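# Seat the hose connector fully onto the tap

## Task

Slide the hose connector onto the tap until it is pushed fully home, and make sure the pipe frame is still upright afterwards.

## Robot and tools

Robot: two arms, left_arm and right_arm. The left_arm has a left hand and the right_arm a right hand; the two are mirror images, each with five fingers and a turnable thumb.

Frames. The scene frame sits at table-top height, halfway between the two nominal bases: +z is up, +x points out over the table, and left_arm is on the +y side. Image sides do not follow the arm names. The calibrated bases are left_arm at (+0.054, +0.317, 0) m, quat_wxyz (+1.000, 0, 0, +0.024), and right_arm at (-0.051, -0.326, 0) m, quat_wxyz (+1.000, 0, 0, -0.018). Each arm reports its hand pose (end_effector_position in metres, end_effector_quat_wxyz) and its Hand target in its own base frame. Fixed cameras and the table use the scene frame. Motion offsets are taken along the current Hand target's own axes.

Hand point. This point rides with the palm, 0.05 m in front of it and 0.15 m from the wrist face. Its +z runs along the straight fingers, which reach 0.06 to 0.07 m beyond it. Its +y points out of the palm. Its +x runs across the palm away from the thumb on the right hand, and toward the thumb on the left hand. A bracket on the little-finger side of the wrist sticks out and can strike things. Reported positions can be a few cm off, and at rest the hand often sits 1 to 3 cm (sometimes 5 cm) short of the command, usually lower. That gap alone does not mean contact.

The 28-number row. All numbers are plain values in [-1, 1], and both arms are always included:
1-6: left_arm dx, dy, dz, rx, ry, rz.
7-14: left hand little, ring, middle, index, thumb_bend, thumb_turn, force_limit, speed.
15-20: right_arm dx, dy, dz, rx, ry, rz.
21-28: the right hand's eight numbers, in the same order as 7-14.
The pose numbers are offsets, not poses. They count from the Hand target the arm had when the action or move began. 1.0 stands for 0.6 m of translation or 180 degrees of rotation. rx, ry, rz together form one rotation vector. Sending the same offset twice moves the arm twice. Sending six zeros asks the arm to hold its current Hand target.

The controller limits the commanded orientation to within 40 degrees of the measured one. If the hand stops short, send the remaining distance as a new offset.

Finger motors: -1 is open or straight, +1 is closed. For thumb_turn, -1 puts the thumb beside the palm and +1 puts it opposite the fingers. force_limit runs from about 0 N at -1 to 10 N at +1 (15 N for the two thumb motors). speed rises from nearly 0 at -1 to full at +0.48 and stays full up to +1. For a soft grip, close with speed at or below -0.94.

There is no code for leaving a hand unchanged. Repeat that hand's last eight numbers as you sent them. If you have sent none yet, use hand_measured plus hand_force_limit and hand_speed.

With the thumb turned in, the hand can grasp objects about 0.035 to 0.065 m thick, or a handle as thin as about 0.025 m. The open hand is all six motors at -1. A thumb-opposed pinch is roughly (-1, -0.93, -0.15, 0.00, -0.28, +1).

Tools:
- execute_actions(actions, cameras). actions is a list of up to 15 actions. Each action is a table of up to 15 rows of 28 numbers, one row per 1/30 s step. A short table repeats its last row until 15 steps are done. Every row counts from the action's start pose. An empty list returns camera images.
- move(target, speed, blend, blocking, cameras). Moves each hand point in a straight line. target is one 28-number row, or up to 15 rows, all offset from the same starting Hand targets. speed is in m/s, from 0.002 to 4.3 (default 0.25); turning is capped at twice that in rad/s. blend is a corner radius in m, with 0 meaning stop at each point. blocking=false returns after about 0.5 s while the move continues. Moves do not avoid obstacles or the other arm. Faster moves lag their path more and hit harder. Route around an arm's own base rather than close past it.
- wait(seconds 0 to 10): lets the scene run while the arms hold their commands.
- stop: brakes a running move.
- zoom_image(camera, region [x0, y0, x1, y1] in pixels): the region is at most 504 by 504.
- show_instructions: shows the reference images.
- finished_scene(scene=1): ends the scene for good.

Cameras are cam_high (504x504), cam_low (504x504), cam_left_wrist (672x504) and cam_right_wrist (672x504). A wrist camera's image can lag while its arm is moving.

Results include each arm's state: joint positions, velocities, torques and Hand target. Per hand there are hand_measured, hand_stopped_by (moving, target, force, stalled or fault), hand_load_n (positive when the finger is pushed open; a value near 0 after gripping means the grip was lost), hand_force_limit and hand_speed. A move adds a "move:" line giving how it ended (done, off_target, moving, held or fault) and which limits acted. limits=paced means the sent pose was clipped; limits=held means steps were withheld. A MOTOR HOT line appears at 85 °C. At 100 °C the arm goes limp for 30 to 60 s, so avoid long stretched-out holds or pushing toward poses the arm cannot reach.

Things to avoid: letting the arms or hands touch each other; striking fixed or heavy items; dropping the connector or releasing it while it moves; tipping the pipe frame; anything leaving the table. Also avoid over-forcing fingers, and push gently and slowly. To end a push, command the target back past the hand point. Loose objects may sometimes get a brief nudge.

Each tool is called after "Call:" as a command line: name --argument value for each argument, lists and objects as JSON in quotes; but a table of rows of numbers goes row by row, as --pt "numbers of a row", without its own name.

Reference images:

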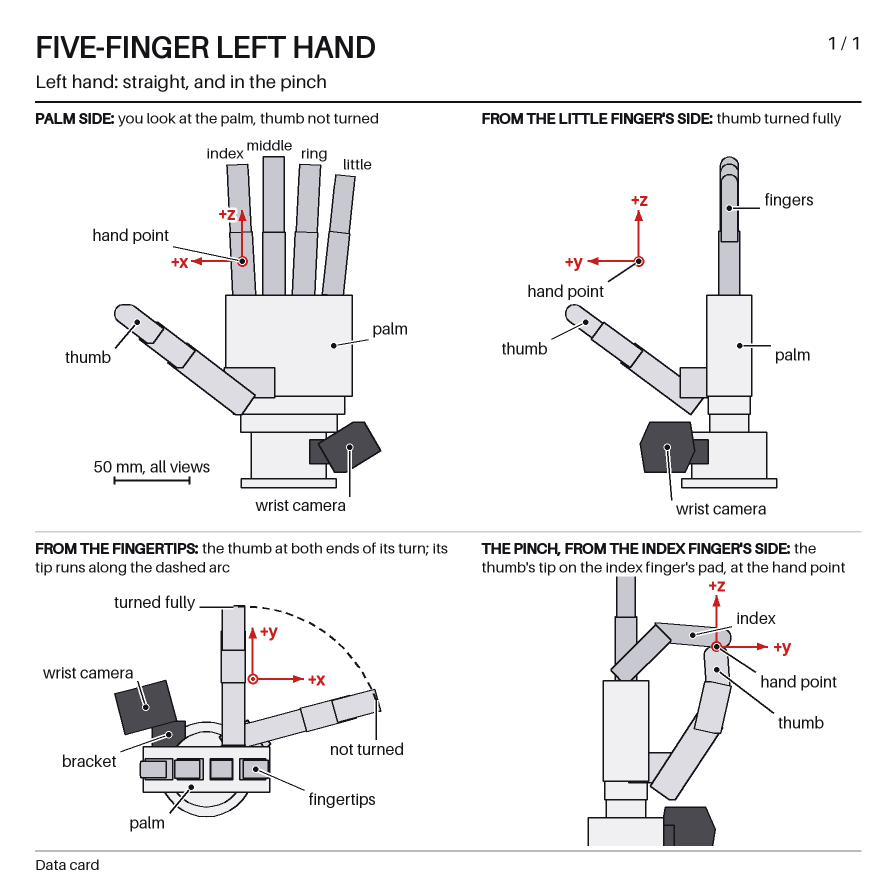

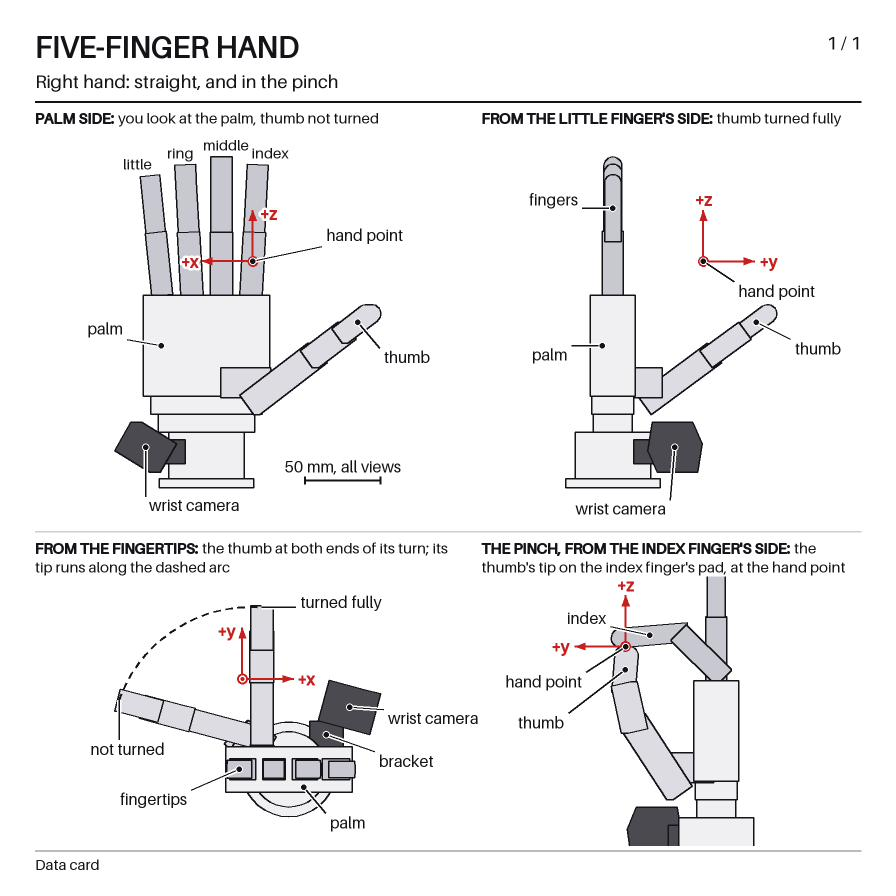

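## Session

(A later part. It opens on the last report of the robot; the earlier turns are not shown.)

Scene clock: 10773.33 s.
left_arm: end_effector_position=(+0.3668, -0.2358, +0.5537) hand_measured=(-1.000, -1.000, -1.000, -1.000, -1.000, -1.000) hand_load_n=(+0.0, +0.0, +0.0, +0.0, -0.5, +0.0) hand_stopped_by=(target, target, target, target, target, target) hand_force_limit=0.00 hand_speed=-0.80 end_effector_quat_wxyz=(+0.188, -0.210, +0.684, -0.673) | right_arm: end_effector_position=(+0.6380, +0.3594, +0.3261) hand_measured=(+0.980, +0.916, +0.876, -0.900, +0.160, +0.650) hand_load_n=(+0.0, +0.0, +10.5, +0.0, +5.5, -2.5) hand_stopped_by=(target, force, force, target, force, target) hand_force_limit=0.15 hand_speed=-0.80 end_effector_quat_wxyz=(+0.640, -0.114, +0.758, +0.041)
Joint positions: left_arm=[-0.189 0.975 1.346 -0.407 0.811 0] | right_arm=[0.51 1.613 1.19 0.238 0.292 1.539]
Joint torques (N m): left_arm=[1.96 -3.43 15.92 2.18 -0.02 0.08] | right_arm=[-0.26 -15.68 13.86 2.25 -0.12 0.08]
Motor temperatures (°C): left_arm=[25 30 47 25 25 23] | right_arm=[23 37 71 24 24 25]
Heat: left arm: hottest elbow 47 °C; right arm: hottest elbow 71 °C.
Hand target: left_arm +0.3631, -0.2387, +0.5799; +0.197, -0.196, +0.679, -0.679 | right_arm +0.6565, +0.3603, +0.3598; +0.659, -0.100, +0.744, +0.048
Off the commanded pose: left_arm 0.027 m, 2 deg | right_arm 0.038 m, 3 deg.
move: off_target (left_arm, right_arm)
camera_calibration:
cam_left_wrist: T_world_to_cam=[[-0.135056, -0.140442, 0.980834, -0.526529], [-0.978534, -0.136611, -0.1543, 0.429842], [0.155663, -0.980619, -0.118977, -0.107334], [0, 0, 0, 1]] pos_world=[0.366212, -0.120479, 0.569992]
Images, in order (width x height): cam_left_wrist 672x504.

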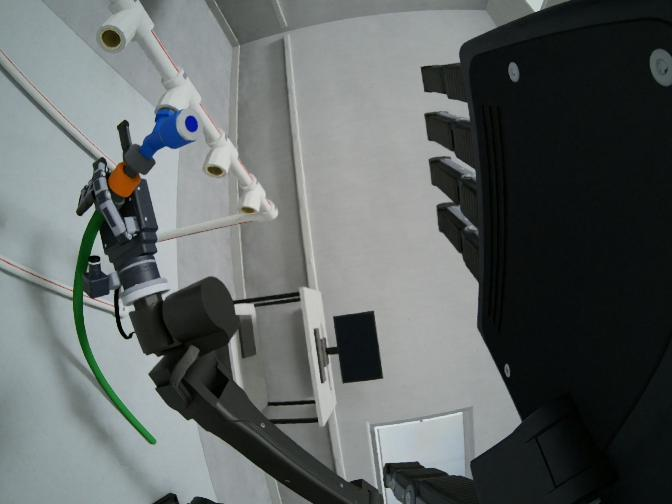

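Call:
move --target '[-0.2253,0.2167,0.2312,0,-0.1942,0,-1,-1,-1,-1,-1,1,-0.5,0, 0,0,0,0,0,0,0.98,0.98,0.985,-0.9,0.88,0.65,0.15,-0.8]' --speed 0.12 --cameras '["all"]'

Scene clock: 10954.50 s.
left_arm: end_effector_position=(+0.5476, -0.2769, +0.4611) hand_measured=(-1.000, -1.000, -1.000, -1.000, -1.000, +1.000) hand_load_n=(+0.0, +0.0, +0.0, +0.0, +0.0, +0.5) hand_stopped_by=(target, target, target, target, target, target) hand_force_limit=-0.50 hand_speed=0.00 end_effector_quat_wxyz=(+0.395, -0.392, +0.585, -0.590) | right_arm: end_effector_position=(+0.6380, +0.3594, +0.3261) hand_measured=(+0.980, +0.916, +0.876, -0.900, +0.160, +0.650) hand_load_n=(+0.0, +0.0, +10.5, +0.0, +6.0, -2.5) hand_stopped_by=(target, force, force, target, force, target) hand_force_limit=0.15 hand_speed=-0.80 end_effector_quat_wxyz=(+0.640, -0.114, +0.758, +0.041)
Joint positions: left_arm=[-0.429 1.235 1.258 -0.013 -0.038 0] | right_arm=[0.51 1.613 1.19 0.238 0.292 1.539]
Joint torques (N m): left_arm=[2.02 -7.59 11.14 3.82 -0.04 0.11] | right_arm=[-0.26 -15.5 13.87 2.22 -0.12 0.09]
Motor temperatures (°C): left_arm=[25 29 53 25 25 23] | right_arm=[23 36 69 24 24 25]
Heat: left arm: hottest elbow 53 °C; right arm: hottest elbow 69 °C.
Hand target: left_arm +0.5518, -0.2836, +0.4501; +0.392, -0.391, +0.588, -0.589 | right_arm +0.6565, +0.3603, +0.3598; +0.659, -0.100, +0.744, +0.048
Off the commanded pose: left_arm 0.014 m, 1 deg | right_arm 0.038 m, 3 deg.
move: off_target (left_arm, right_arm)
camera_calibration:
cam_left_wrist: T_world_to_cam=[[-0.0701232, -0.202786, 0.976709, -0.467933], [-0.71696, -0.670527, -0.19069, 0.312621], [0.693579, -0.713633, -0.0983699, -0.417038], [0, 0, 0, 1]] pos_world=[0.480572, -0.182882, 0.475624]
cam_right_wrist: T_world_to_cam=[[-0.283254, 0.89572, -0.342714, -0.0337454], [-0.505962, 0.164004, 0.846821, -0.0263207], [0.814721, 0.413266, 0.406746, -0.690605], [0, 0, 0, 1]] pos_world=[0.539775, 0.319946, 0.291625]

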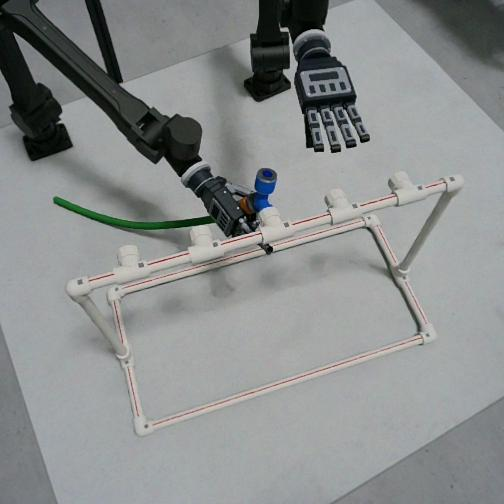

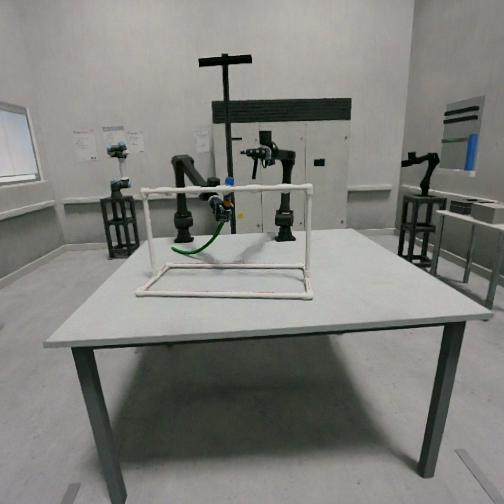

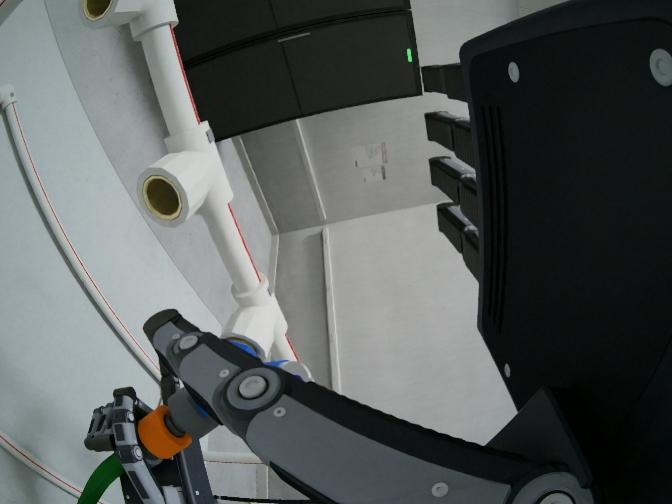

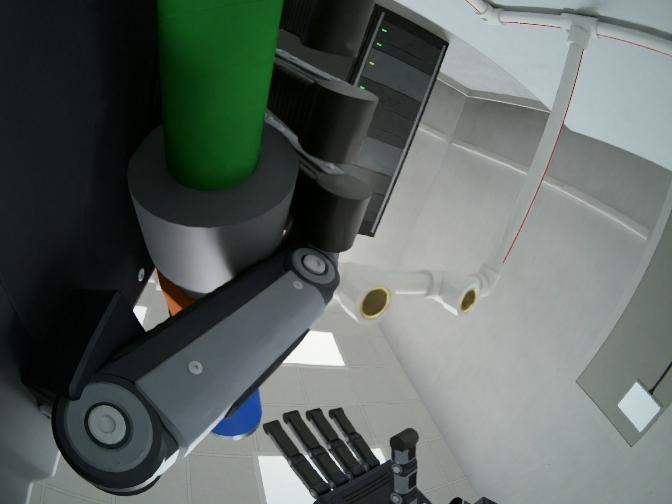

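Call:
move --target '[0,0.1433,0,0,0,0,-1,-1,-1,-1,-1,1,-0.5,0, 0,0,0,0,0,0,0.98,0.98,0.985,-0.9,0.88,0.65,0.15,-0.8]' --speed 0.1 --cameras '["cam_high", "cam_left_wrist"]'

Scene clock: 11000.03 s.
left_arm: end_effector_position=(+0.5501, -0.2781, +0.3787) hand_measured=(-1.000, -1.000, -1.000, -1.000, -1.000, +1.000) hand_load_n=(+0.0, +0.0, +0.0, +0.0, +0.0, +0.0) hand_stopped_by=(target, target, target, target, target, target) hand_force_limit=-0.50 hand_speed=0.00 end_effector_quat_wxyz=(+0.396, -0.391, +0.583, -0.592) | right_arm: end_effector_position=(+0.6380, +0.3594, +0.3261) hand_measured=(+0.980, +0.916, +0.876, -0.900, +0.160, +0.650) hand_load_n=(+0.0, +0.0, +10.5, +0.0, +5.5, -2.5) hand_stopped_by=(target, force, force, target, force, target) hand_force_limit=0.15 hand_speed=-0.80 end_effector_quat_wxyz=(+0.640, -0.114, +0.758, +0.041)
Joint positions: left_arm=[-0.429 1.262 1.06 0.217 -0.038 0] | right_arm=[0.51 1.613 1.19 0.238 0.292 1.539]
Joint torques (N m): left_arm=[2.02 -7.71 10.47 3.84 -0.03 0.11] | right_arm=[-0.38 -15.62 13.86 2.21 -0.11 0.09]
Motor temperatures (°C): left_arm=[25 29 51 25 25 23] | right_arm=[23 36 69 24 24 25]
Heat: left arm: hottest elbow 51 °C; right arm: hottest elbow 69 °C.
Hand target: left_arm +0.5519, -0.2836, +0.3639; +0.392, -0.391, +0.589, -0.589 | right_arm +0.6565, +0.3603, +0.3598; +0.659, -0.100, +0.744, +0.048
Off the commanded pose: left_arm 0.016 m, 1 deg | right_arm 0.038 m, 3 deg.
move: off_target (left_arm, right_arm)
camera_calibration:
cam_left_wrist: T_world_to_cam=[[-0.0748897, -0.200698, 0.976787, -0.384361], [-0.715998, -0.670964, -0.192756, 0.298063], [0.694074, -0.713813, -0.0934509, -0.429849], [0, 0, 0, 1]] pos_world=[0.482974, -0.183983, 0.392722]
Images, in order (width x height): cam_high 504x504, cam_left_wrist 672x504.

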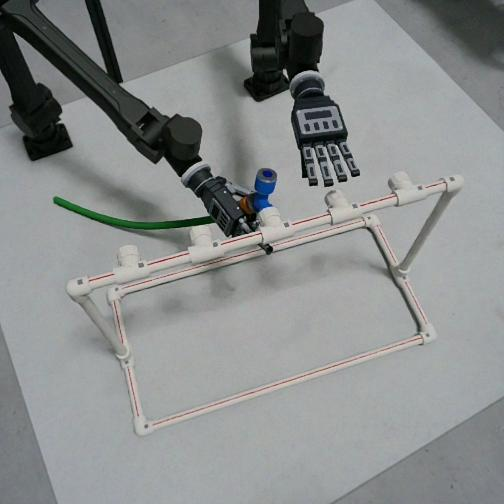

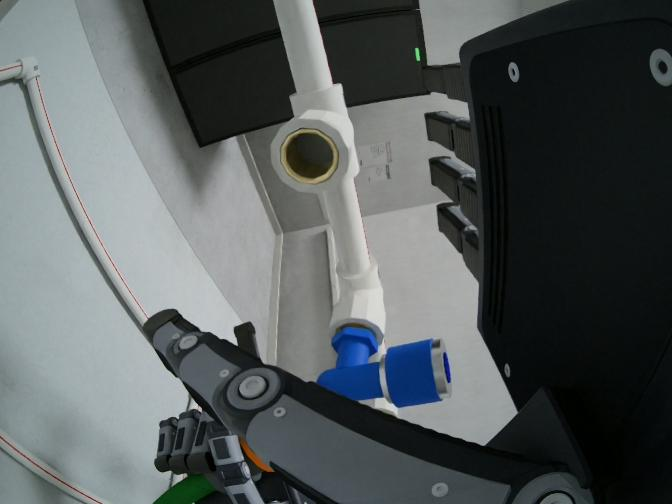

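Call:
move --target '[0.005,0.0096,0.1223,0,0,0,-1,-1,-1,-1,-1,1,-0.5,0, 0,0,0,0,0,0,0.98,0.98,0.985,-0.9,0.88,0.65,0.15,-0.8]' --speed 0.08 --cameras '["cam_high", "cam_left_wrist"]'

Scene clock: 11016.30 s.
left_arm: end_effector_position=(+0.6042, -0.3030, +0.3455) hand_measured=(-1.000, -1.000, -1.000, -1.000, -1.000, +1.000) hand_load_n=(+0.0, +0.0, +0.0, +0.0, +0.0, +0.0) hand_stopped_by=(target, target, target, target, target, target) hand_force_limit=-0.50 hand_speed=0.00 end_effector_quat_wxyz=(+0.389, -0.398, +0.595, -0.580) | right_arm: end_effector_position=(+0.6386, +0.3600, +0.3247) hand_measured=(+0.980, +0.916, +0.876, -0.900, +0.160, +0.650) hand_load_n=(+0.0, +0.0, +10.5, +0.0, +6.0, -2.5) hand_stopped_by=(target, force, force, target, force, target) hand_force_limit=0.15 hand_speed=-0.80 end_effector_quat_wxyz=(+0.640, -0.115, +0.759, +0.041)
Joint positions: left_arm=[-0.43 1.44 1.168 0.248 -0.039 0.001] | right_arm=[0.51 1.616 1.191 0.238 0.291 1.539]
Joint torques (N m): left_arm=[2.02 -9.41 16.27 3.32 -0.03 0.1] | right_arm=[-0.32 -16.03 13.75 2.25 -0.09 0.09]
Motor temperatures (°C): left_arm=[25 30 49 25 25 23] | right_arm=[23 36 69 23 24 25]
Heat: left arm: hottest elbow 49 °C; right arm: hottest elbow 69 °C.
Hand target: left_arm +0.6184, -0.3147, +0.3583; +0.392, -0.391, +0.589, -0.589 | right_arm +0.6564, +0.3604, +0.3599; +0.659, -0.100, +0.744, +0.048
Off the commanded pose: left_arm 0.022 m, 1 deg | right_arm 0.039 m, 3 deg.
move: off_target (left_arm, right_arm)
camera_calibration:
cam_left_wrist: T_world_to_cam=[[-0.041331, -0.216856, 0.975328, -0.377515], [-0.722396, -0.667879, -0.17911, 0.313704], [0.690243, -0.711976, -0.129052, -0.473084], [0, 0, 0, 1]] pos_world=[0.537558, -0.209175, 0.363337]
Images, in order (width x height): cam_high 504x504, cam_left_wrist 672x504.

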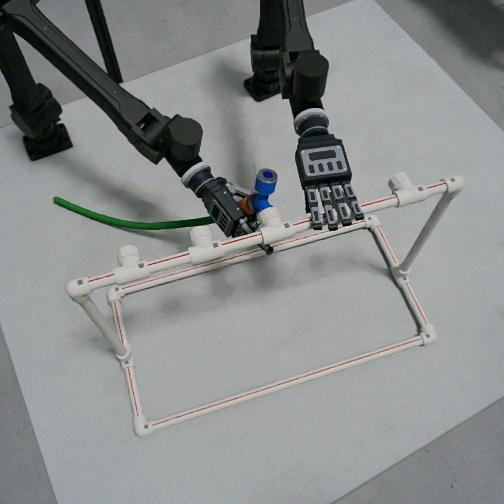

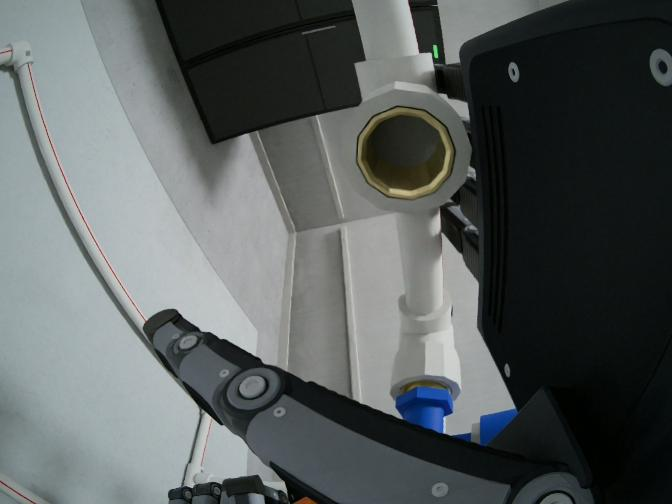

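Call:
move --target '[0,-0.0333,0,0,0,0,-1,-1,-1,-1,-1,1,-0.5,0, 0,0,0,0,0,0,0.98,0.98,0.985,-0.9,0.88,0.65,0.15,-0.8]' --speed 0.06 --cameras '["cam_left_wrist"]'

Scene clock: 11034.60 s.
left_arm: end_effector_position=(+0.6073, -0.3044, +0.3583) hand_measured=(-1.000, -1.000, -1.000, -1.000, -1.000, +1.000) hand_load_n=(+0.0, +0.0, +0.0, +0.0, +0.0, +0.0) hand_stopped_by=(target, target, target, target, target, target) hand_force_limit=-0.50 hand_speed=0.00 end_effector_quat_wxyz=(+0.389, -0.397, +0.595, -0.581) | right_arm: end_effector_position=(+0.6386, +0.3600, +0.3247) hand_measured=(+0.980, +0.916, +0.876, -0.900, +0.160, +0.650) hand_load_n=(+0.0, +0.0, +10.5, +0.0, +6.0, -2.0) hand_stopped_by=(target, force, force, target, force, target) hand_force_limit=0.15 hand_speed=-0.80 end_effector_quat_wxyz=(+0.640, -0.115, +0.759, +0.041)
Joint positions: left_arm=[-0.43 1.44 1.202 0.215 -0.039 0.001] | right_arm=[0.51 1.616 1.191 0.238 0.291 1.539]
Joint torques (N m): left_arm=[1.96 -10.4 16.92 2.43 -0.03 0.1] | right_arm=[-0.26 -16.03 13.76 2.24 -0.08 0.09]
Motor temperatures (°C): left_arm=[25 30 53 25 25 23] | right_arm=[23 37 67 23 24 25]
Heat: left arm: hottest elbow 53 °C; right arm: hottest elbow 67 °C.
Hand target: left_arm +0.6183, -0.3147, +0.3784; +0.392, -0.391, +0.588, -0.589 | right_arm +0.6564, +0.3604, +0.3599; +0.659, -0.100, +0.744, +0.048
Off the commanded pose: left_arm 0.025 m, 1 deg | right_arm 0.039 m, 3 deg.
move: off_target (left_arm, right_arm)
camera_calibration:
cam_left_wrist: T_world_to_cam=[[-0.0420138, -0.216568, 0.975363, -0.389656], [-0.722246, -0.667958, -0.179423, 0.317375], [0.690359, -0.711991, -0.128352, -0.47498], [0, 0, 0, 1]] pos_world=[0.540759, -0.210575, 0.376036]
Images, in order (width x height): cam_left_wrist 672x504.

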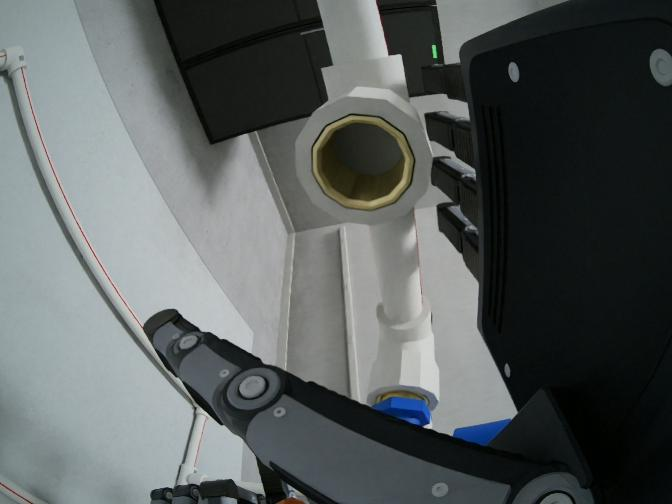

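Call:
move --pt "0.002 -0.015 0.02 0 0 0 -1 -1 -1 -1 -1 1 -0.5 0 0 0 0 0 0 0 0.98 0.98 0.985 -0.9 0.88 0.65 0.15 -0.8" --pt "0.0042 -0.02 0.0677 0 0 0 -1 -1 -1 -1 -1 1 -0.5 0 0 0 0 0 0 0 0.98 0.98 0.985 -0.9 0.88 0.65 0.15 -0.8" --speed 0.05 --cameras '["cam_left_wrist", "cam_high"]'

Scene clock: 11054.03 s.
left_arm: end_effector_position=(+0.6435, -0.3210, +0.3744) hand_measured=(-1.000, -1.000, -1.000, -1.000, -1.000, +1.000) hand_load_n=(+0.0, +0.0, +0.0, +0.0, +0.0, +0.0) hand_stopped_by=(target, target, target, target, target, target) hand_force_limit=-0.50 hand_speed=0.00 end_effector_quat_wxyz=(+0.391, -0.397, +0.593, -0.582) | right_arm: end_effector_position=(+0.6386, +0.3600, +0.3247) hand_measured=(+0.980, +0.916, +0.876, -0.900, +0.160, +0.650) hand_load_n=(+0.0, +0.0, +10.5, +0.0, +6.0, -2.5) hand_stopped_by=(target, force, force, target, force, target) hand_force_limit=0.15 hand_speed=-0.80 end_effector_quat_wxyz=(+0.640, -0.115, +0.759, +0.041)
Joint positions: left_arm=[-0.43 1.533 1.343 0.172 -0.04 0.001] | right_arm=[0.51 1.616 1.191 0.238 0.291 1.539]
Joint torques (N m): left_arm=[1.9 -11.58 17.01 2.43 -0.04 0.1] | right_arm=[-0.26 -15.91 13.78 2.25 -0.09 0.09]
Motor temperatures (°C): left_arm=[25 30 57 25 25 23] | right_arm=[23 37 67 23 24 25]
Heat: left arm: hottest elbow 57 °C; right arm: hottest elbow 67 °C.
Hand target: left_arm +0.6550, -0.3325, +0.3902; +0.392, -0.391, +0.589, -0.589 | right_arm +0.6564, +0.3604, +0.3599; +0.659, -0.100, +0.744, +0.048
Off the commanded pose: left_arm 0.023 m, 1 deg | right_arm 0.039 m, 3 deg.
move: off_target (left_arm, right_arm)
camera_calibration:
cam_left_wrist: T_world_to_cam=[[-0.046114, -0.214645, 0.975603, -0.40425], [-0.720677, -0.669149, -0.181286, 0.334568], [0.691736, -0.711454, -0.123833, -0.512023], [0, 0, 0, 1]] pos_world=[0.576659, -0.227175, 0.391635]
Images, in order (width x height): cam_high 504x504, cam_left_wrist 672x504.

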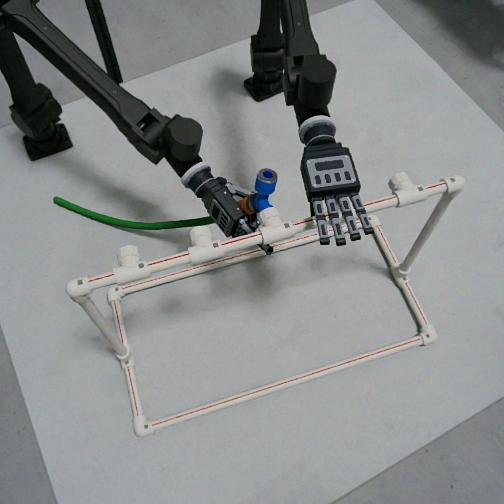

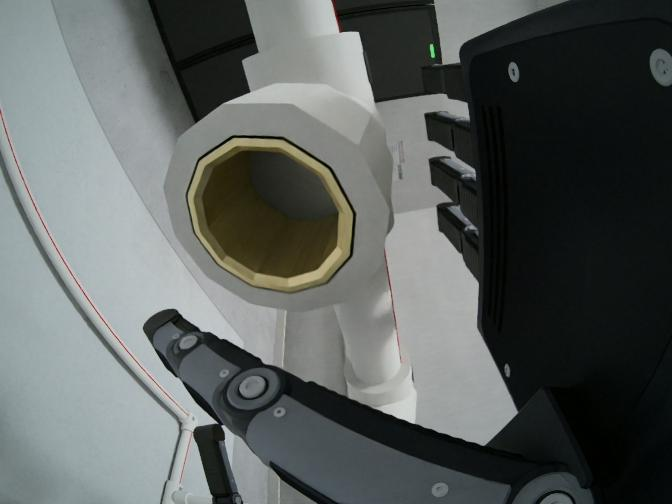

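Call:
move --target '[0,0.025,0,0,0,0,-1,-1,-1,-1,-1,1,-0.5,0, 0,0,0,0,0,0,0.98,0.98,0.985,-0.9,0.88,0.65,0.15,-0.8]' --speed 0.05 --cameras '["cam_left_wrist"]'

Scene clock: 11068.80 s.
left_arm: end_effector_position=(+0.6458, -0.3223, +0.3697) hand_measured=(-1.000, -1.000, -1.000, -1.000, -1.000, +1.000) hand_load_n=(+0.0, +0.0, +0.0, +0.0, +0.0, +0.0) hand_stopped_by=(target, target, target, target, target, target) hand_force_limit=-0.50 hand_speed=0.00 end_effector_quat_wxyz=(+0.390, -0.397, +0.594, -0.581) | right_arm: end_effector_position=(+0.6386, +0.3600, +0.3247) hand_measured=(+0.980, +0.916, +0.876, -0.900, +0.160, +0.650) hand_load_n=(+0.0, +0.0, +10.5, +0.0, +5.5, -2.5) hand_stopped_by=(target, force, force, target, force, target) hand_force_limit=0.15 hand_speed=-0.80 end_effector_quat_wxyz=(+0.640, -0.115, +0.759, +0.041)
Joint positions: left_arm=[-0.43 1.542 1.343 0.178 -0.04 0.001] | right_arm=[0.51 1.616 1.191 0.238 0.291 1.539]
Joint torques (N m): left_arm=[1.9 -11.69 14.53 3.81 -0.04 0.1] | right_arm=[-0.38 -15.97 13.78 2.24 -0.09 0.08]
Motor temperatures (°C): left_arm=[25 31 60 25 25 23] | right_arm=[23 38 67 23 24 25]
Heat: left arm: hottest elbow 60 °C; right arm: hottest elbow 67 °C.
Hand target: left_arm +0.6549, -0.3328, +0.3752; +0.392, -0.391, +0.589, -0.589 | right_arm +0.6564, +0.3604, +0.3599; +0.659, -0.100, +0.744, +0.048
Off the commanded pose: left_arm 0.015 m, 1 deg | right_arm 0.039 m, 3 deg.
move: off_target (left_arm, right_arm)
camera_calibration:
cam_left_wrist: T_world_to_cam=[[-0.0438881, -0.215691, 0.975475, -0.401626], [-0.721366, -0.66867, -0.180307, 0.334693], [0.691162, -0.711588, -0.126245, -0.513988], [0, 0, 0, 1]] pos_world=[0.579058, -0.228575, 0.387236]
Images, in order (width x height): cam_left_wrist 672x504.

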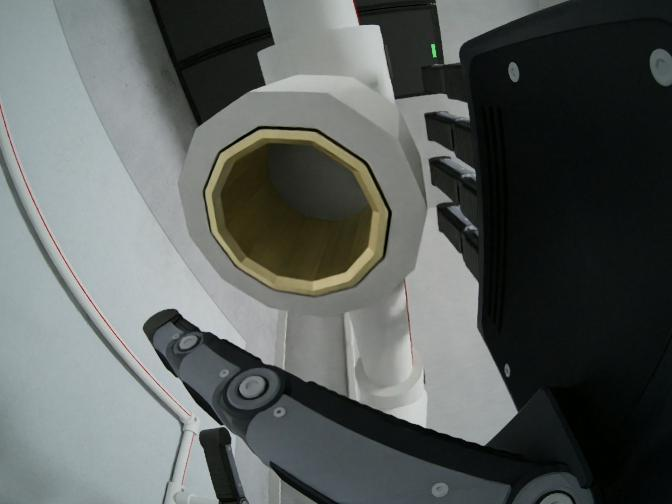

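Call:
move --target '[0,0,0,0,0,0,-1,0.5,0.55,0.6,-1,1,-0.75,-0.85, 0,0,0,0,0,0,0.98,0.98,0.985,-0.9,0.88,0.65,0.15,-0.8]' --speed 0.05 --cameras '["cam_left_wrist", "cam_high"]'

Scene clock: 11087.53 s.
left_arm: end_effector_position=(+0.6470, -0.3231, +0.3697) hand_measured=(-1.000, +0.236, +0.278, +0.166, -1.000, +1.000) hand_load_n=(+0.0, +0.0, +1.0, +0.0, +0.0, +0.0) hand_stopped_by=(target, force, force, force, target, target) hand_force_limit=-0.75 hand_speed=-0.85 end_effector_quat_wxyz=(+0.391, -0.396, +0.592, -0.583) | right_arm: end_effector_position=(+0.6386, +0.3600, +0.3247) hand_measured=(+0.980, +0.916, +0.876, -0.900, +0.160, +0.650) hand_load_n=(+0.0, +0.0, +10.5, +0.0, +5.5, -2.5) hand_stopped_by=(target, force, force, target, force, target) hand_force_limit=0.15 hand_speed=-0.80 end_effector_quat_wxyz=(+0.640, -0.115, +0.759, +0.041)
Joint positions: left_arm=[-0.431 1.545 1.343 0.187 -0.041 0.001] | right_arm=[0.51 1.616 1.191 0.238 0.291 1.539]
Joint torques (N m): left_arm=[2.02 -12.04 14.56 3.43 -0.01 0.1] | right_arm=[-0.32 -15.91 13.74 2.21 -0.08 0.08]
Motor temperatures (°C): left_arm=[25 31 60 25 25 23] | right_arm=[23 38 66 23 24 25]
Heat: left arm: hottest elbow 60 °C; right arm: hottest elbow 66 °C.
Hand target: left_arm +0.6548, -0.3327, +0.3753; +0.392, -0.391, +0.589, -0.589 | right_arm +0.6564, +0.3604, +0.3599; +0.659, -0.100, +0.744, +0.048
Off the commanded pose: left_arm 0.014 m, 1 deg | right_arm 0.039 m, 3 deg.
move: off_target (left_arm, right_arm)
camera_calibration:
cam_left_wrist: T_world_to_cam=[[-0.0485739, -0.2135, 0.975735, -0.398022], [-0.720496, -0.669076, -0.182268, 0.335071], [0.691755, -0.711867, -0.121327, -0.517634], [0, 0, 0, 1]] pos_world=[0.58016, -0.229276, 0.386634]
Images, in order (width x height): cam_high 504x504, cam_left_wrist 672x504.

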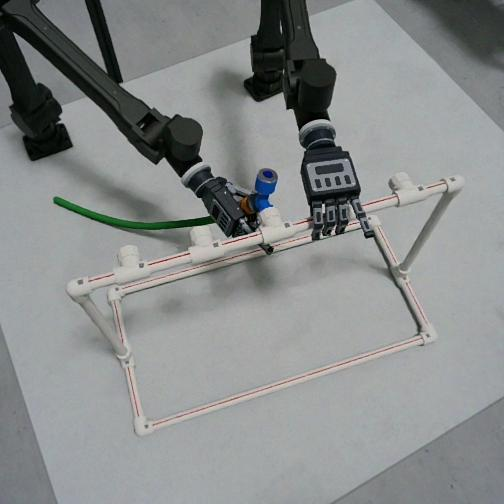

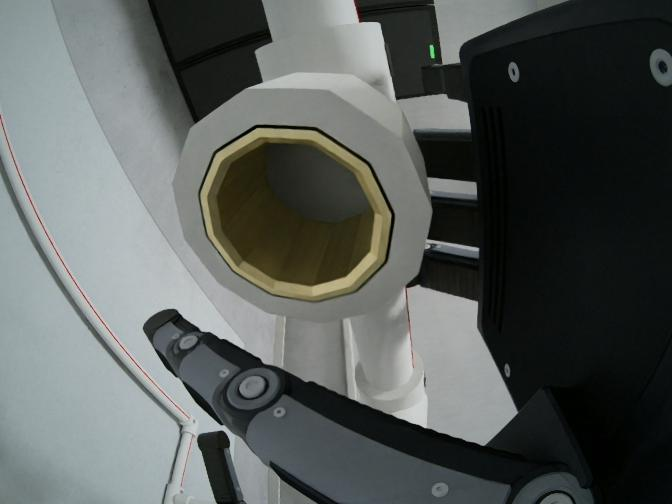

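Call:
move --target '[0,0,0,0,0,0,-1,0.5,0.55,0.6,-1,1,-0.75,-0.85, -0.1264,-0.0084,-0.01858,0.00094,-0.0464,0.01476,0.98,0.98,0.985,-0.9,0.88,0.65,0.15,-0.8]' --speed 0.06 --cameras '["cam_high"]'

Call:
zoom_image --camera "cam_high" --region '[210, 160, 290, 240]'

Scene clock: 11127.87 s.
left_arm: end_effector_position=(+0.6470, -0.3231, +0.3697) hand_measured=(-1.000, +0.236, +0.278, +0.166, -1.000, +1.000) hand_load_n=(+0.0, +0.0, +1.0, +0.0, +0.0, +0.0) hand_stopped_by=(target, force, force, force, target, target) hand_force_limit=-0.75 hand_speed=-0.85 end_effector_quat_wxyz=(+0.391, -0.396, +0.592, -0.583) | right_arm: end_effector_position=(+0.6389, +0.3601, +0.3285) hand_measured=(+0.980, +0.916, +0.876, -0.900, +0.160, +0.650) hand_load_n=(+0.0, +0.0, +10.0, +0.0, +5.5, -2.5) hand_stopped_by=(target, force, force, target, force, target) hand_force_limit=0.15 hand_speed=-0.80 end_effector_quat_wxyz=(+0.644, -0.113, +0.755, +0.043)
Joint positions: left_arm=[-0.431 1.545 1.343 0.187 -0.041 0.001] | right_arm=[0.51 1.616 1.191 0.251 0.291 1.539]
Joint torques (N m): left_arm=[1.96 -11.99 14.5 3.41 0 0.1] | right_arm=[-0.38 -20.31 15.91 4.57 -0.11 0.1]
Motor temperatures (°C): left_arm=[25 32 59 25 25 23] | right_arm=[23 38 66 24 24 25]
Heat: left arm: hottest elbow 59 °C; right arm: hottest elbow 66 °C.
Hand target: left_arm +0.6548, -0.3327, +0.3753; +0.392, -0.391, +0.589, -0.589 | right_arm +0.6551, +0.3597, +0.4367; +0.710, -0.078, +0.696, +0.069
Off the commanded pose: left_arm 0.014 m, 1 deg | right_arm 0.109 m, 11 deg.
move: off_target (left_arm, right_arm)
Images, in order (width x height): cam_high 504x504.

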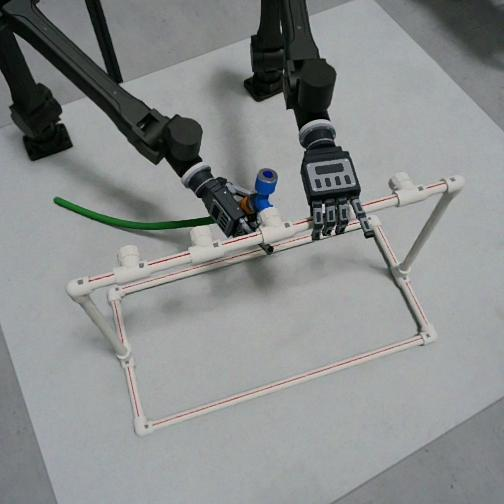

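Scaled by 6.300.

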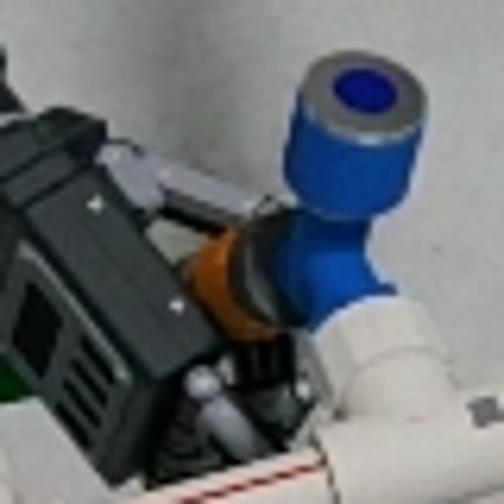

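Call:
move --target '[0,0,0,0,0,0,-1,0.5,0.55,0.6,-1,1,-0.75,-0.85, -0.0797,-0.0027,-0.003,0.0005,-0.0233,0.0074,0.98,0.98,0.985,-0.9,0.88,0.65,0.15,-0.8]' --speed 0.06 --cameras '["cam_high"]'

Call:
zoom_image --camera "cam_high" --region '[210, 160, 290, 240]'

Scene clock: 11149.23 s.
left_arm: end_effector_position=(+0.6470, -0.3231, +0.3697) hand_measured=(-1.000, +0.236, +0.278, +0.166, -1.000, +1.000) hand_load_n=(+0.0, +0.5, +1.0, +0.0, +0.0, +0.0) hand_stopped_by=(target, force, force, force, target, target) hand_force_limit=-0.75 hand_speed=-0.85 end_effector_quat_wxyz=(+0.391, -0.396, +0.592, -0.583) | right_arm: end_effector_position=(+0.6388, +0.3602, +0.3297) hand_measured=(+0.980, +0.916, +0.876, -0.900, +0.160, +0.650) hand_load_n=(+0.0, +0.0, +10.5, +0.0, +5.5, -2.5) hand_stopped_by=(target, force, force, target, force, target) hand_force_limit=0.15 hand_speed=-0.80 end_effector_quat_wxyz=(+0.646, -0.113, +0.754, +0.043)
Joint positions: left_arm=[-0.431 1.545 1.343 0.187 -0.041 0.001] | right_arm=[0.51 1.616 1.191 0.255 0.291 1.537]
Joint torques (N m): left_arm=[2.02 -11.99 14.5 3.43 -0.01 0.1] | right_arm=[-0.26 -23.71 17.63 5.08 -0.12 0.13]
Motor temperatures (°C): left_arm=[25 32 59 25 25 23] | right_arm=[23 39 67 24 24 25]
Heat: left arm: hottest elbow 59 °C; right arm: hottest elbow 67 °C.
Hand target: left_arm +0.6548, -0.3327, +0.3753; +0.392, -0.391, +0.589, -0.589 | right_arm +0.6527, +0.3582, +0.4844; +0.735, -0.067, +0.671, +0.080
Off the commanded pose: left_arm 0.014 m, 1 deg | right_arm 0.155 m, 16 deg.
move: off_target (left_arm, right_arm)
Images, in order (width x height): cam_high 504x504.

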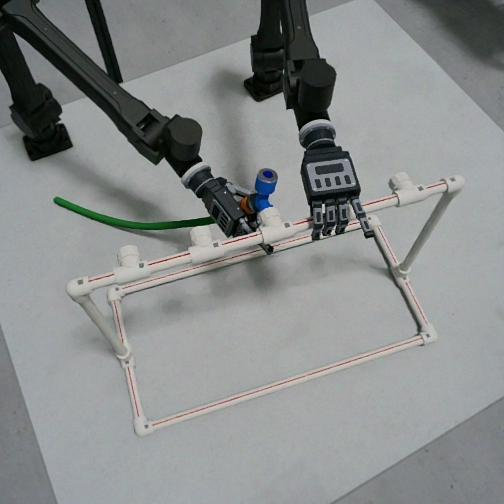

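Scaled by 6.300.

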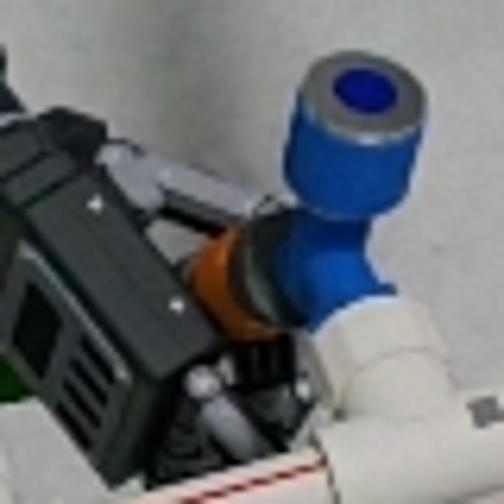

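Call:
move --target '[0,0,0,0,0,0,-1,0.5,0.55,0.6,-1,1,-0.75,-0.85, -0.0313,0.003,0.0112,0.0002,-0.0106,0.0034,0.98,0.98,0.985,-0.9,0.88,0.65,0.15,-0.8]' --speed 0.06 --cameras '["cam_high"]'

Call:
zoom_image --camera "cam_high" --region '[210, 160, 290, 240]'

Scene clock: 11171.97 s.
left_arm: end_effector_position=(+0.6470, -0.3231, +0.3697) hand_measured=(-1.000, +0.236, +0.278, +0.166, -1.000, +1.000) hand_load_n=(+0.0, +0.0, +0.5, +0.0, +0.0, +0.5) hand_stopped_by=(target, force, force, force, target, target) hand_force_limit=-0.75 hand_speed=-0.85 end_effector_quat_wxyz=(+0.391, -0.396, +0.592, -0.583) | right_arm: end_effector_position=(+0.6385, +0.3602, +0.3309) hand_measured=(+0.980, +0.916, +0.876, -0.900, +0.160, +0.650) hand_load_n=(+0.0, +0.0, +10.0, +0.0, +5.5, -2.5) hand_stopped_by=(target, force, force, target, force, target) hand_force_limit=0.15 hand_speed=-0.80 end_effector_quat_wxyz=(+0.647, -0.114, +0.753, +0.042)
Joint positions: left_arm=[-0.431 1.545 1.343 0.187 -0.041 0.001] | right_arm=[0.51 1.614 1.191 0.256 0.291 1.533]
Joint torques (N m): left_arm=[2.02 -11.99 14.5 3.44 -0.01 0.1] | right_arm=[-0.26 -23.94 19.1 5.49 -0.15 0.18]
Motor temperatures (°C): left_arm=[25 32 59 25 25 23] | right_arm=[23 41 70 24 24 25]
Heat: left arm: hottest elbow 59 °C; right arm: hottest elbow 70 °C.
Hand target: left_arm +0.6548, -0.3327, +0.3753; +0.392, -0.391, +0.589, -0.589 | right_arm +0.6572, +0.3607, +0.5038; +0.745, -0.061, +0.659, +0.085
Off the commanded pose: left_arm 0.014 m, 1 deg | right_arm 0.174 m, 17 deg.
move: off_target (left_arm, right_arm)
Images, in order (width x height): cam_high 504x504.

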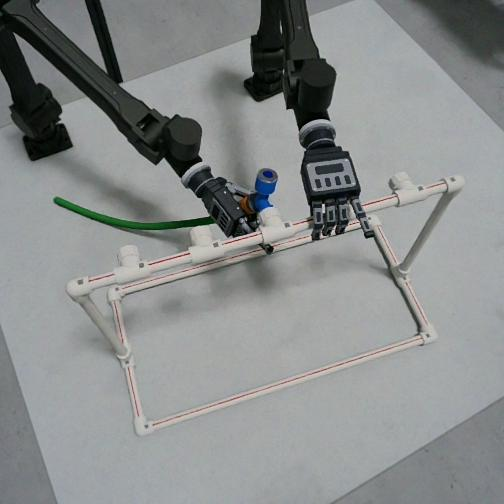

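Scaled by 6.300.

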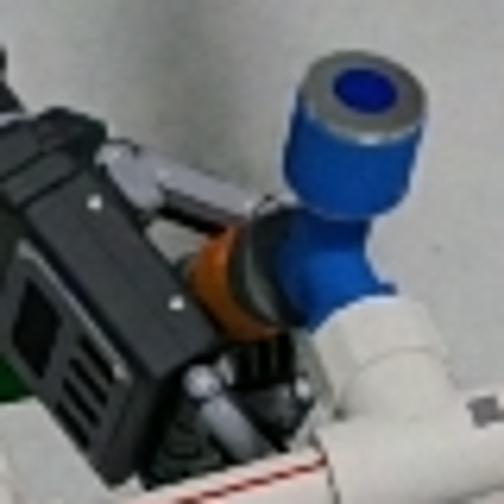

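Call:
move --target '[0,0,0,0,0,0,-1,0.5,0.55,0.6,-1,1,-0.75,-0.85, 0.0157,0.0082,0.0253,0,0.0009,-0.0003,0.98,0.98,0.985,-0.9,0.88,0.65,0.15,-0.8]' --speed 0.06 --cameras '["cam_high"]'

Call:
zoom_image --camera "cam_high" --region '[210, 160, 290, 240]'

Scene clock: 11259.57 s.
left_arm: end_effector_position=(+0.6479, -0.3218, +0.3694) hand_measured=(-1.000, +0.236, +0.278, +0.166, -1.000, +1.000) hand_load_n=(+0.0, +0.0, +1.5, +0.0, +0.0, +0.0) hand_stopped_by=(target, force, force, force, target, target) hand_force_limit=-0.75 hand_speed=-0.85 end_effector_quat_wxyz=(+0.393, -0.399, +0.591, -0.581) | right_arm: end_effector_position=(+0.6408, +0.3620, +0.3319) hand_measured=(+0.980, +0.916, +0.876, -0.900, +0.160, +0.650) hand_load_n=(-0.5, +0.0, +10.5, +0.0, +5.5, -3.0) hand_stopped_by=(target, force, force, target, force, target) hand_force_limit=0.15 hand_speed=-0.80 end_effector_quat_wxyz=(+0.649, -0.115, +0.751, +0.042)
Joint positions: left_arm=[-0.431 1.546 1.343 0.187 -0.049 0.001] | right_arm=[0.51 1.621 1.199 0.262 0.289 1.529]
Joint torques (N m): left_arm=[1.96 -12.04 14.5 3.41 0.34 0.1] | right_arm=[-0.32 -21.6 20.74 5.5 -0.11 0.22]
Motor temperatures (°C): left_arm=[25 32 60 25 25 23] | right_arm=[23 41 81 25 24 25]
Heat: left arm: hottest elbow 60 °C; right arm: hottest elbow 81 °C.
Hand target: left_arm +0.6549, -0.3327, +0.3752; +0.392, -0.391, +0.589, -0.589 | right_arm +0.6720, +0.3691, +0.4966; +0.744, -0.062, +0.660, +0.084
Off the commanded pose: left_arm 0.014 m, 1 deg | right_arm 0.168 m, 17 deg.
move: off_target (left_arm, right_arm)
Images, in order (width x height): cam_high 504x504.

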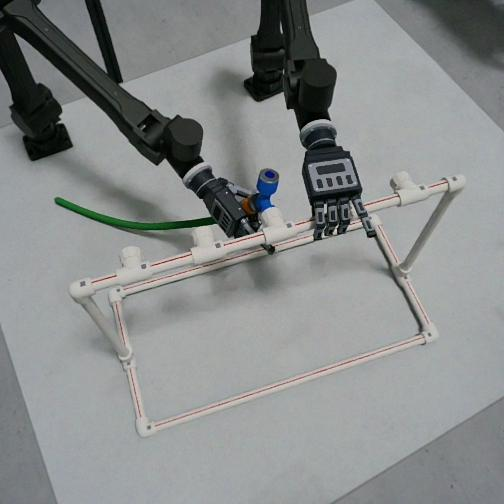

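Scaled by 6.300.

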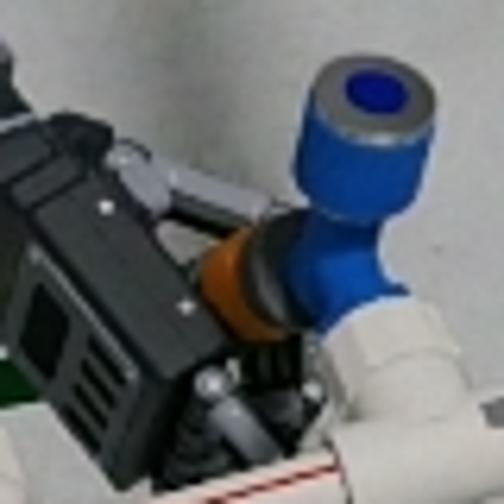

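Call:
move --target '[0,0,0,0,0,0,-1,0.5,0.55,0.6,-1,1,-0.75,-0.85, 0.199,-0.0087,-0.0423,-0.0017,0.0792,-0.0253,0.98,0.98,0.985,-0.9,0.88,0.65,0.15,-0.8]' --speed 0.12 --cameras '["all"]'

Scene clock: 11284.37 s.
left_arm: end_effector_position=(+0.6491, -0.3207, +0.3692) hand_measured=(-1.000, +0.236, +0.278, +0.166, -1.000, +1.000) hand_load_n=(+0.0, +0.0, +2.5, +0.0, +0.0, +0.0) hand_stopped_by=(target, force, force, force, target, target) hand_force_limit=-0.75 hand_speed=-0.85 end_effector_quat_wxyz=(+0.394, -0.399, +0.590, -0.581) | right_arm: end_effector_position=(+0.6420, +0.3625, +0.3251) hand_measured=(+0.980, +0.916, +0.876, -0.900, +0.160, +0.650) hand_load_n=(+0.0, +0.0, +10.5, +0.0, +6.0, -3.5) hand_stopped_by=(target, force, force, target, force, target) hand_force_limit=0.15 hand_speed=-0.80 end_effector_quat_wxyz=(+0.633, -0.121, +0.763, +0.037)
Joint positions: left_arm=[-0.429 1.547 1.343 0.19 -0.051 0.001] | right_arm=[0.51 1.621 1.214 0.202 0.289 1.531]
Joint torques (N m): left_arm=[1.85 -12.16 14.5 3.29 0.39 0.1] | right_arm=[-0.15 -16.91 14.99 2.17 -0.02 0.16]
Motor temperatures (°C): left_arm=[25 33 60 25 25 23] | right_arm=[23 40 79 25 24 25]
Heat: left arm: hottest elbow 60 °C; right arm: hottest elbow 79 °C.
Hand target: left_arm +0.6549, -0.3326, +0.3752; +0.392, -0.391, +0.589, -0.589 | right_arm +0.6622, +0.3640, +0.3747; +0.659, -0.100, +0.744, +0.048
Off the commanded pose: left_arm 0.015 m, 1 deg | right_arm 0.054 m, 5 deg.
move: off_target (left_arm, right_arm)
camera_calibration:
cam_left_wrist: T_world_to_cam=[[-0.0472235, -0.21375, 0.975746, -0.397892], [-0.712572, -0.677348, -0.182869, 0.330486], [0.700008, -0.703925, -0.120326, -0.520619], [0, 0, 0, 1]] pos_world=[0.581142, -0.227672, 0.386033]
cam_right_wrist: T_world_to_cam=[[-0.292383, 0.888557, -0.353524, -0.023827], [-0.49352, 0.176445, 0.851648, -0.0380367], [0.819116, 0.423478, 0.386931, -0.694905], [0, 0, 0, 1]] pos_world=[0.543469, 0.32216, 0.292851]

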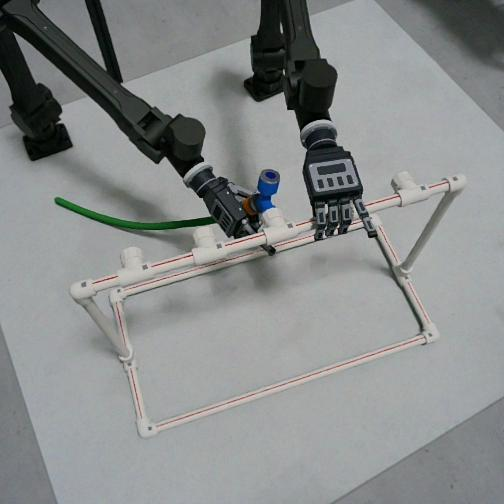

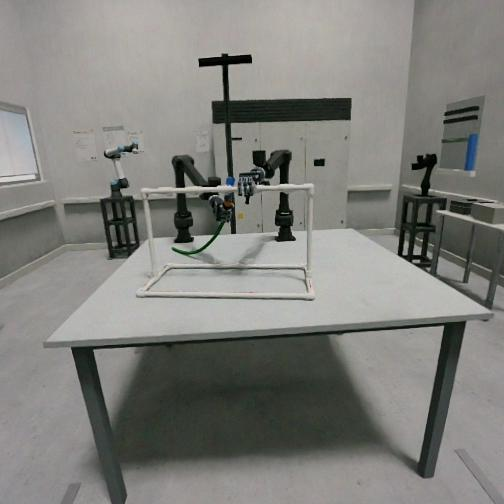

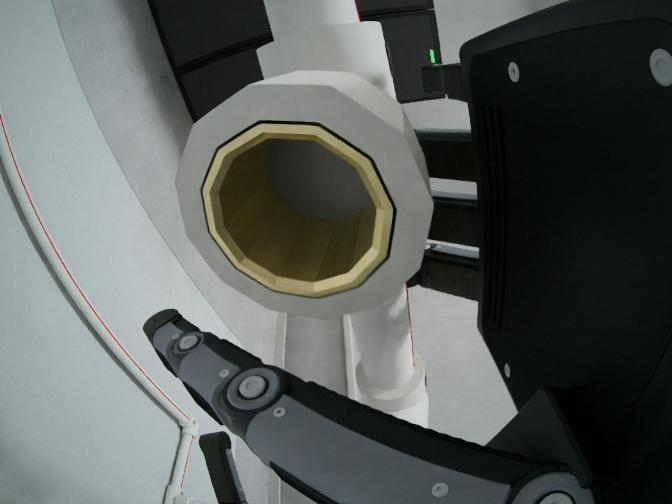

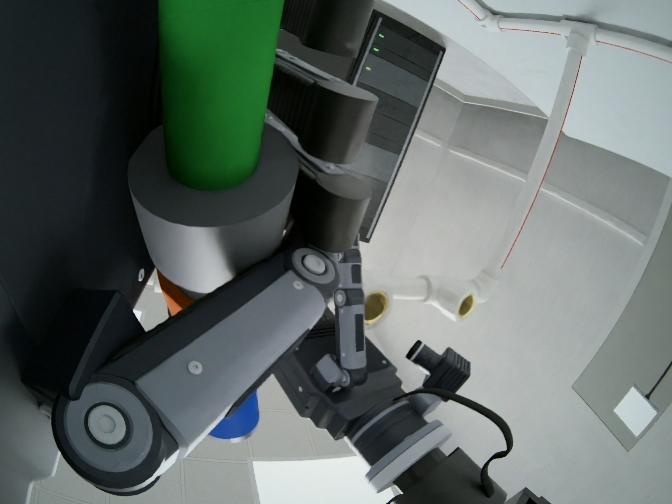

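Call:
move --pt "0 0 0 0 0 0 -1 -1 -1 -1 -1 1 -0.5 -0.3 0.0412 0.0005 -0.0008 -0.0001 0.0061 -0.0019 0.98 0.98 0.985 -0.9 0.88 0.65 0.15 -0.8" --pt "0 -0.0167 -0.1833 0 0 0 -1 -1 -1 -1 -1 1 -0.5 -0.3 0.0412 0.0005 -0.0008 -0.0001 0.0061 -0.0019 0.98 0.98 0.985 -0.9 0.88 0.65 0.15 -0.8" --pt "0 -0.1834 -0.1833 0 0 0 -1 -1 -1 -1 -1 1 -0.5 -0.3 0.0412 0.0005 -0.0008 -0.0001 0.0061 -0.0019 0.98 0.98 0.985 -0.9 0.88 0.65 0.15 -0.8" --pt "-0.1708 -0.1417 -0.4087 0 0.1942 0 -1 -1 -1 -1 -1 -1 -0.5 0 0.0412 0.0005 -0.0008 -0.0001 0.0061 -0.0019 0.98 0.98 0.985 -0.9 0.88 0.65 0.15 -0.8" --speed '[0.06,0.08,0.12,0.15]' --cameras '["cam_left_wrist", "cam_high"]'

Scene clock: 11388.97 s.
left_arm: end_effector_position=(+0.4640, -0.1468, +0.4699) hand_measured=(-1.000, -1.000, -1.000, -1.000, -1.000, -1.000) hand_load_n=(+0.0, -0.5, +0.0, +0.0, +0.0, -0.5) hand_stopped_by=(target, target, target, target, target, target) hand_force_limit=-0.50 hand_speed=0.00 end_effector_quat_wxyz=(+0.199, -0.192, +0.679, -0.680) | right_arm: end_effector_position=(+0.6423, +0.3627, +0.3249) hand_measured=(+0.980, +0.916, +0.876, -0.900, +0.160, +0.650) hand_load_n=(+0.0, +0.0, +10.5, +0.0, +5.5, -3.0) hand_stopped_by=(target, force, force, target, force, target) hand_force_limit=0.15 hand_speed=-0.80 end_effector_quat_wxyz=(+0.633, -0.121, +0.764, +0.037)
Joint positions: left_arm=[0.089 1.159 1.223 -0.055 1.1 0.001] | right_arm=[0.51 1.622 1.215 0.202 0.289 1.531]
Joint torques (N m): left_arm=[3.25 -6.48 9.94 3.14 0.12 0.09] | right_arm=[-0.32 -15.21 12.4 3.14 -0.01 0.16]
Motor temperatures (°C): left_arm=[25 32 58 25 25 23] | right_arm=[23 38 69 24 24 25]
Heat: left arm: hottest elbow 58 °C; right arm: hottest elbow 69 °C.
Hand target: left_arm +0.4682, -0.1434, +0.4601; +0.197, -0.197, +0.679, -0.679 | right_arm +0.6590, +0.3621, +0.3502; +0.652, -0.102, +0.750, +0.045
Off the commanded pose: left_arm 0.011 m, 1 deg | right_arm 0.030 m, 4 deg.
move: off_target (left_arm, right_arm); target 4's new numbers were sent with left_arm's hand 0.011 m and 1 deg from that target
camera_calibration:
cam_left_wrist: T_world_to_cam=[[-0.179718, -0.133264, 0.97465, -0.394049], [-0.972198, -0.127127, -0.196648, 0.542524], [0.15011, -0.982893, -0.106712, -0.0487863], [0, 0, 0, 1]] pos_world=[0.463946, -0.031495, 0.48554]
Images, in order (width x height): cam_high 504x504, cam_left_wrist 672x504.

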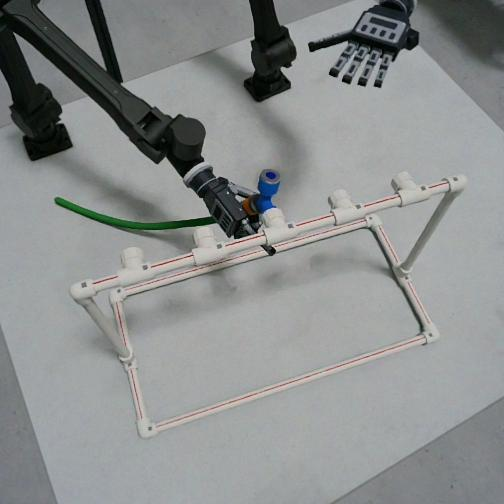

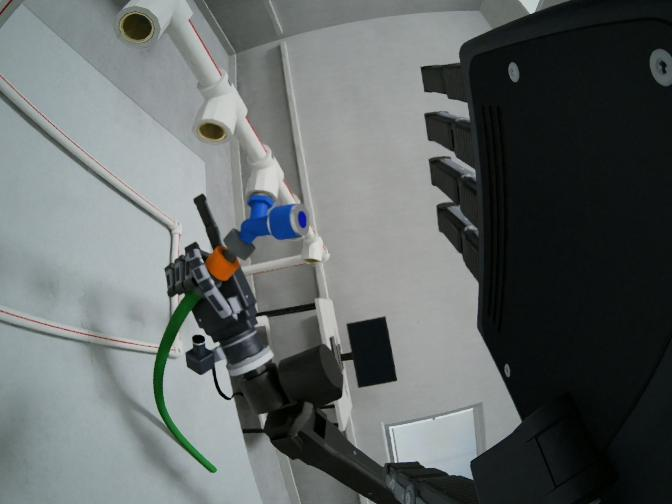

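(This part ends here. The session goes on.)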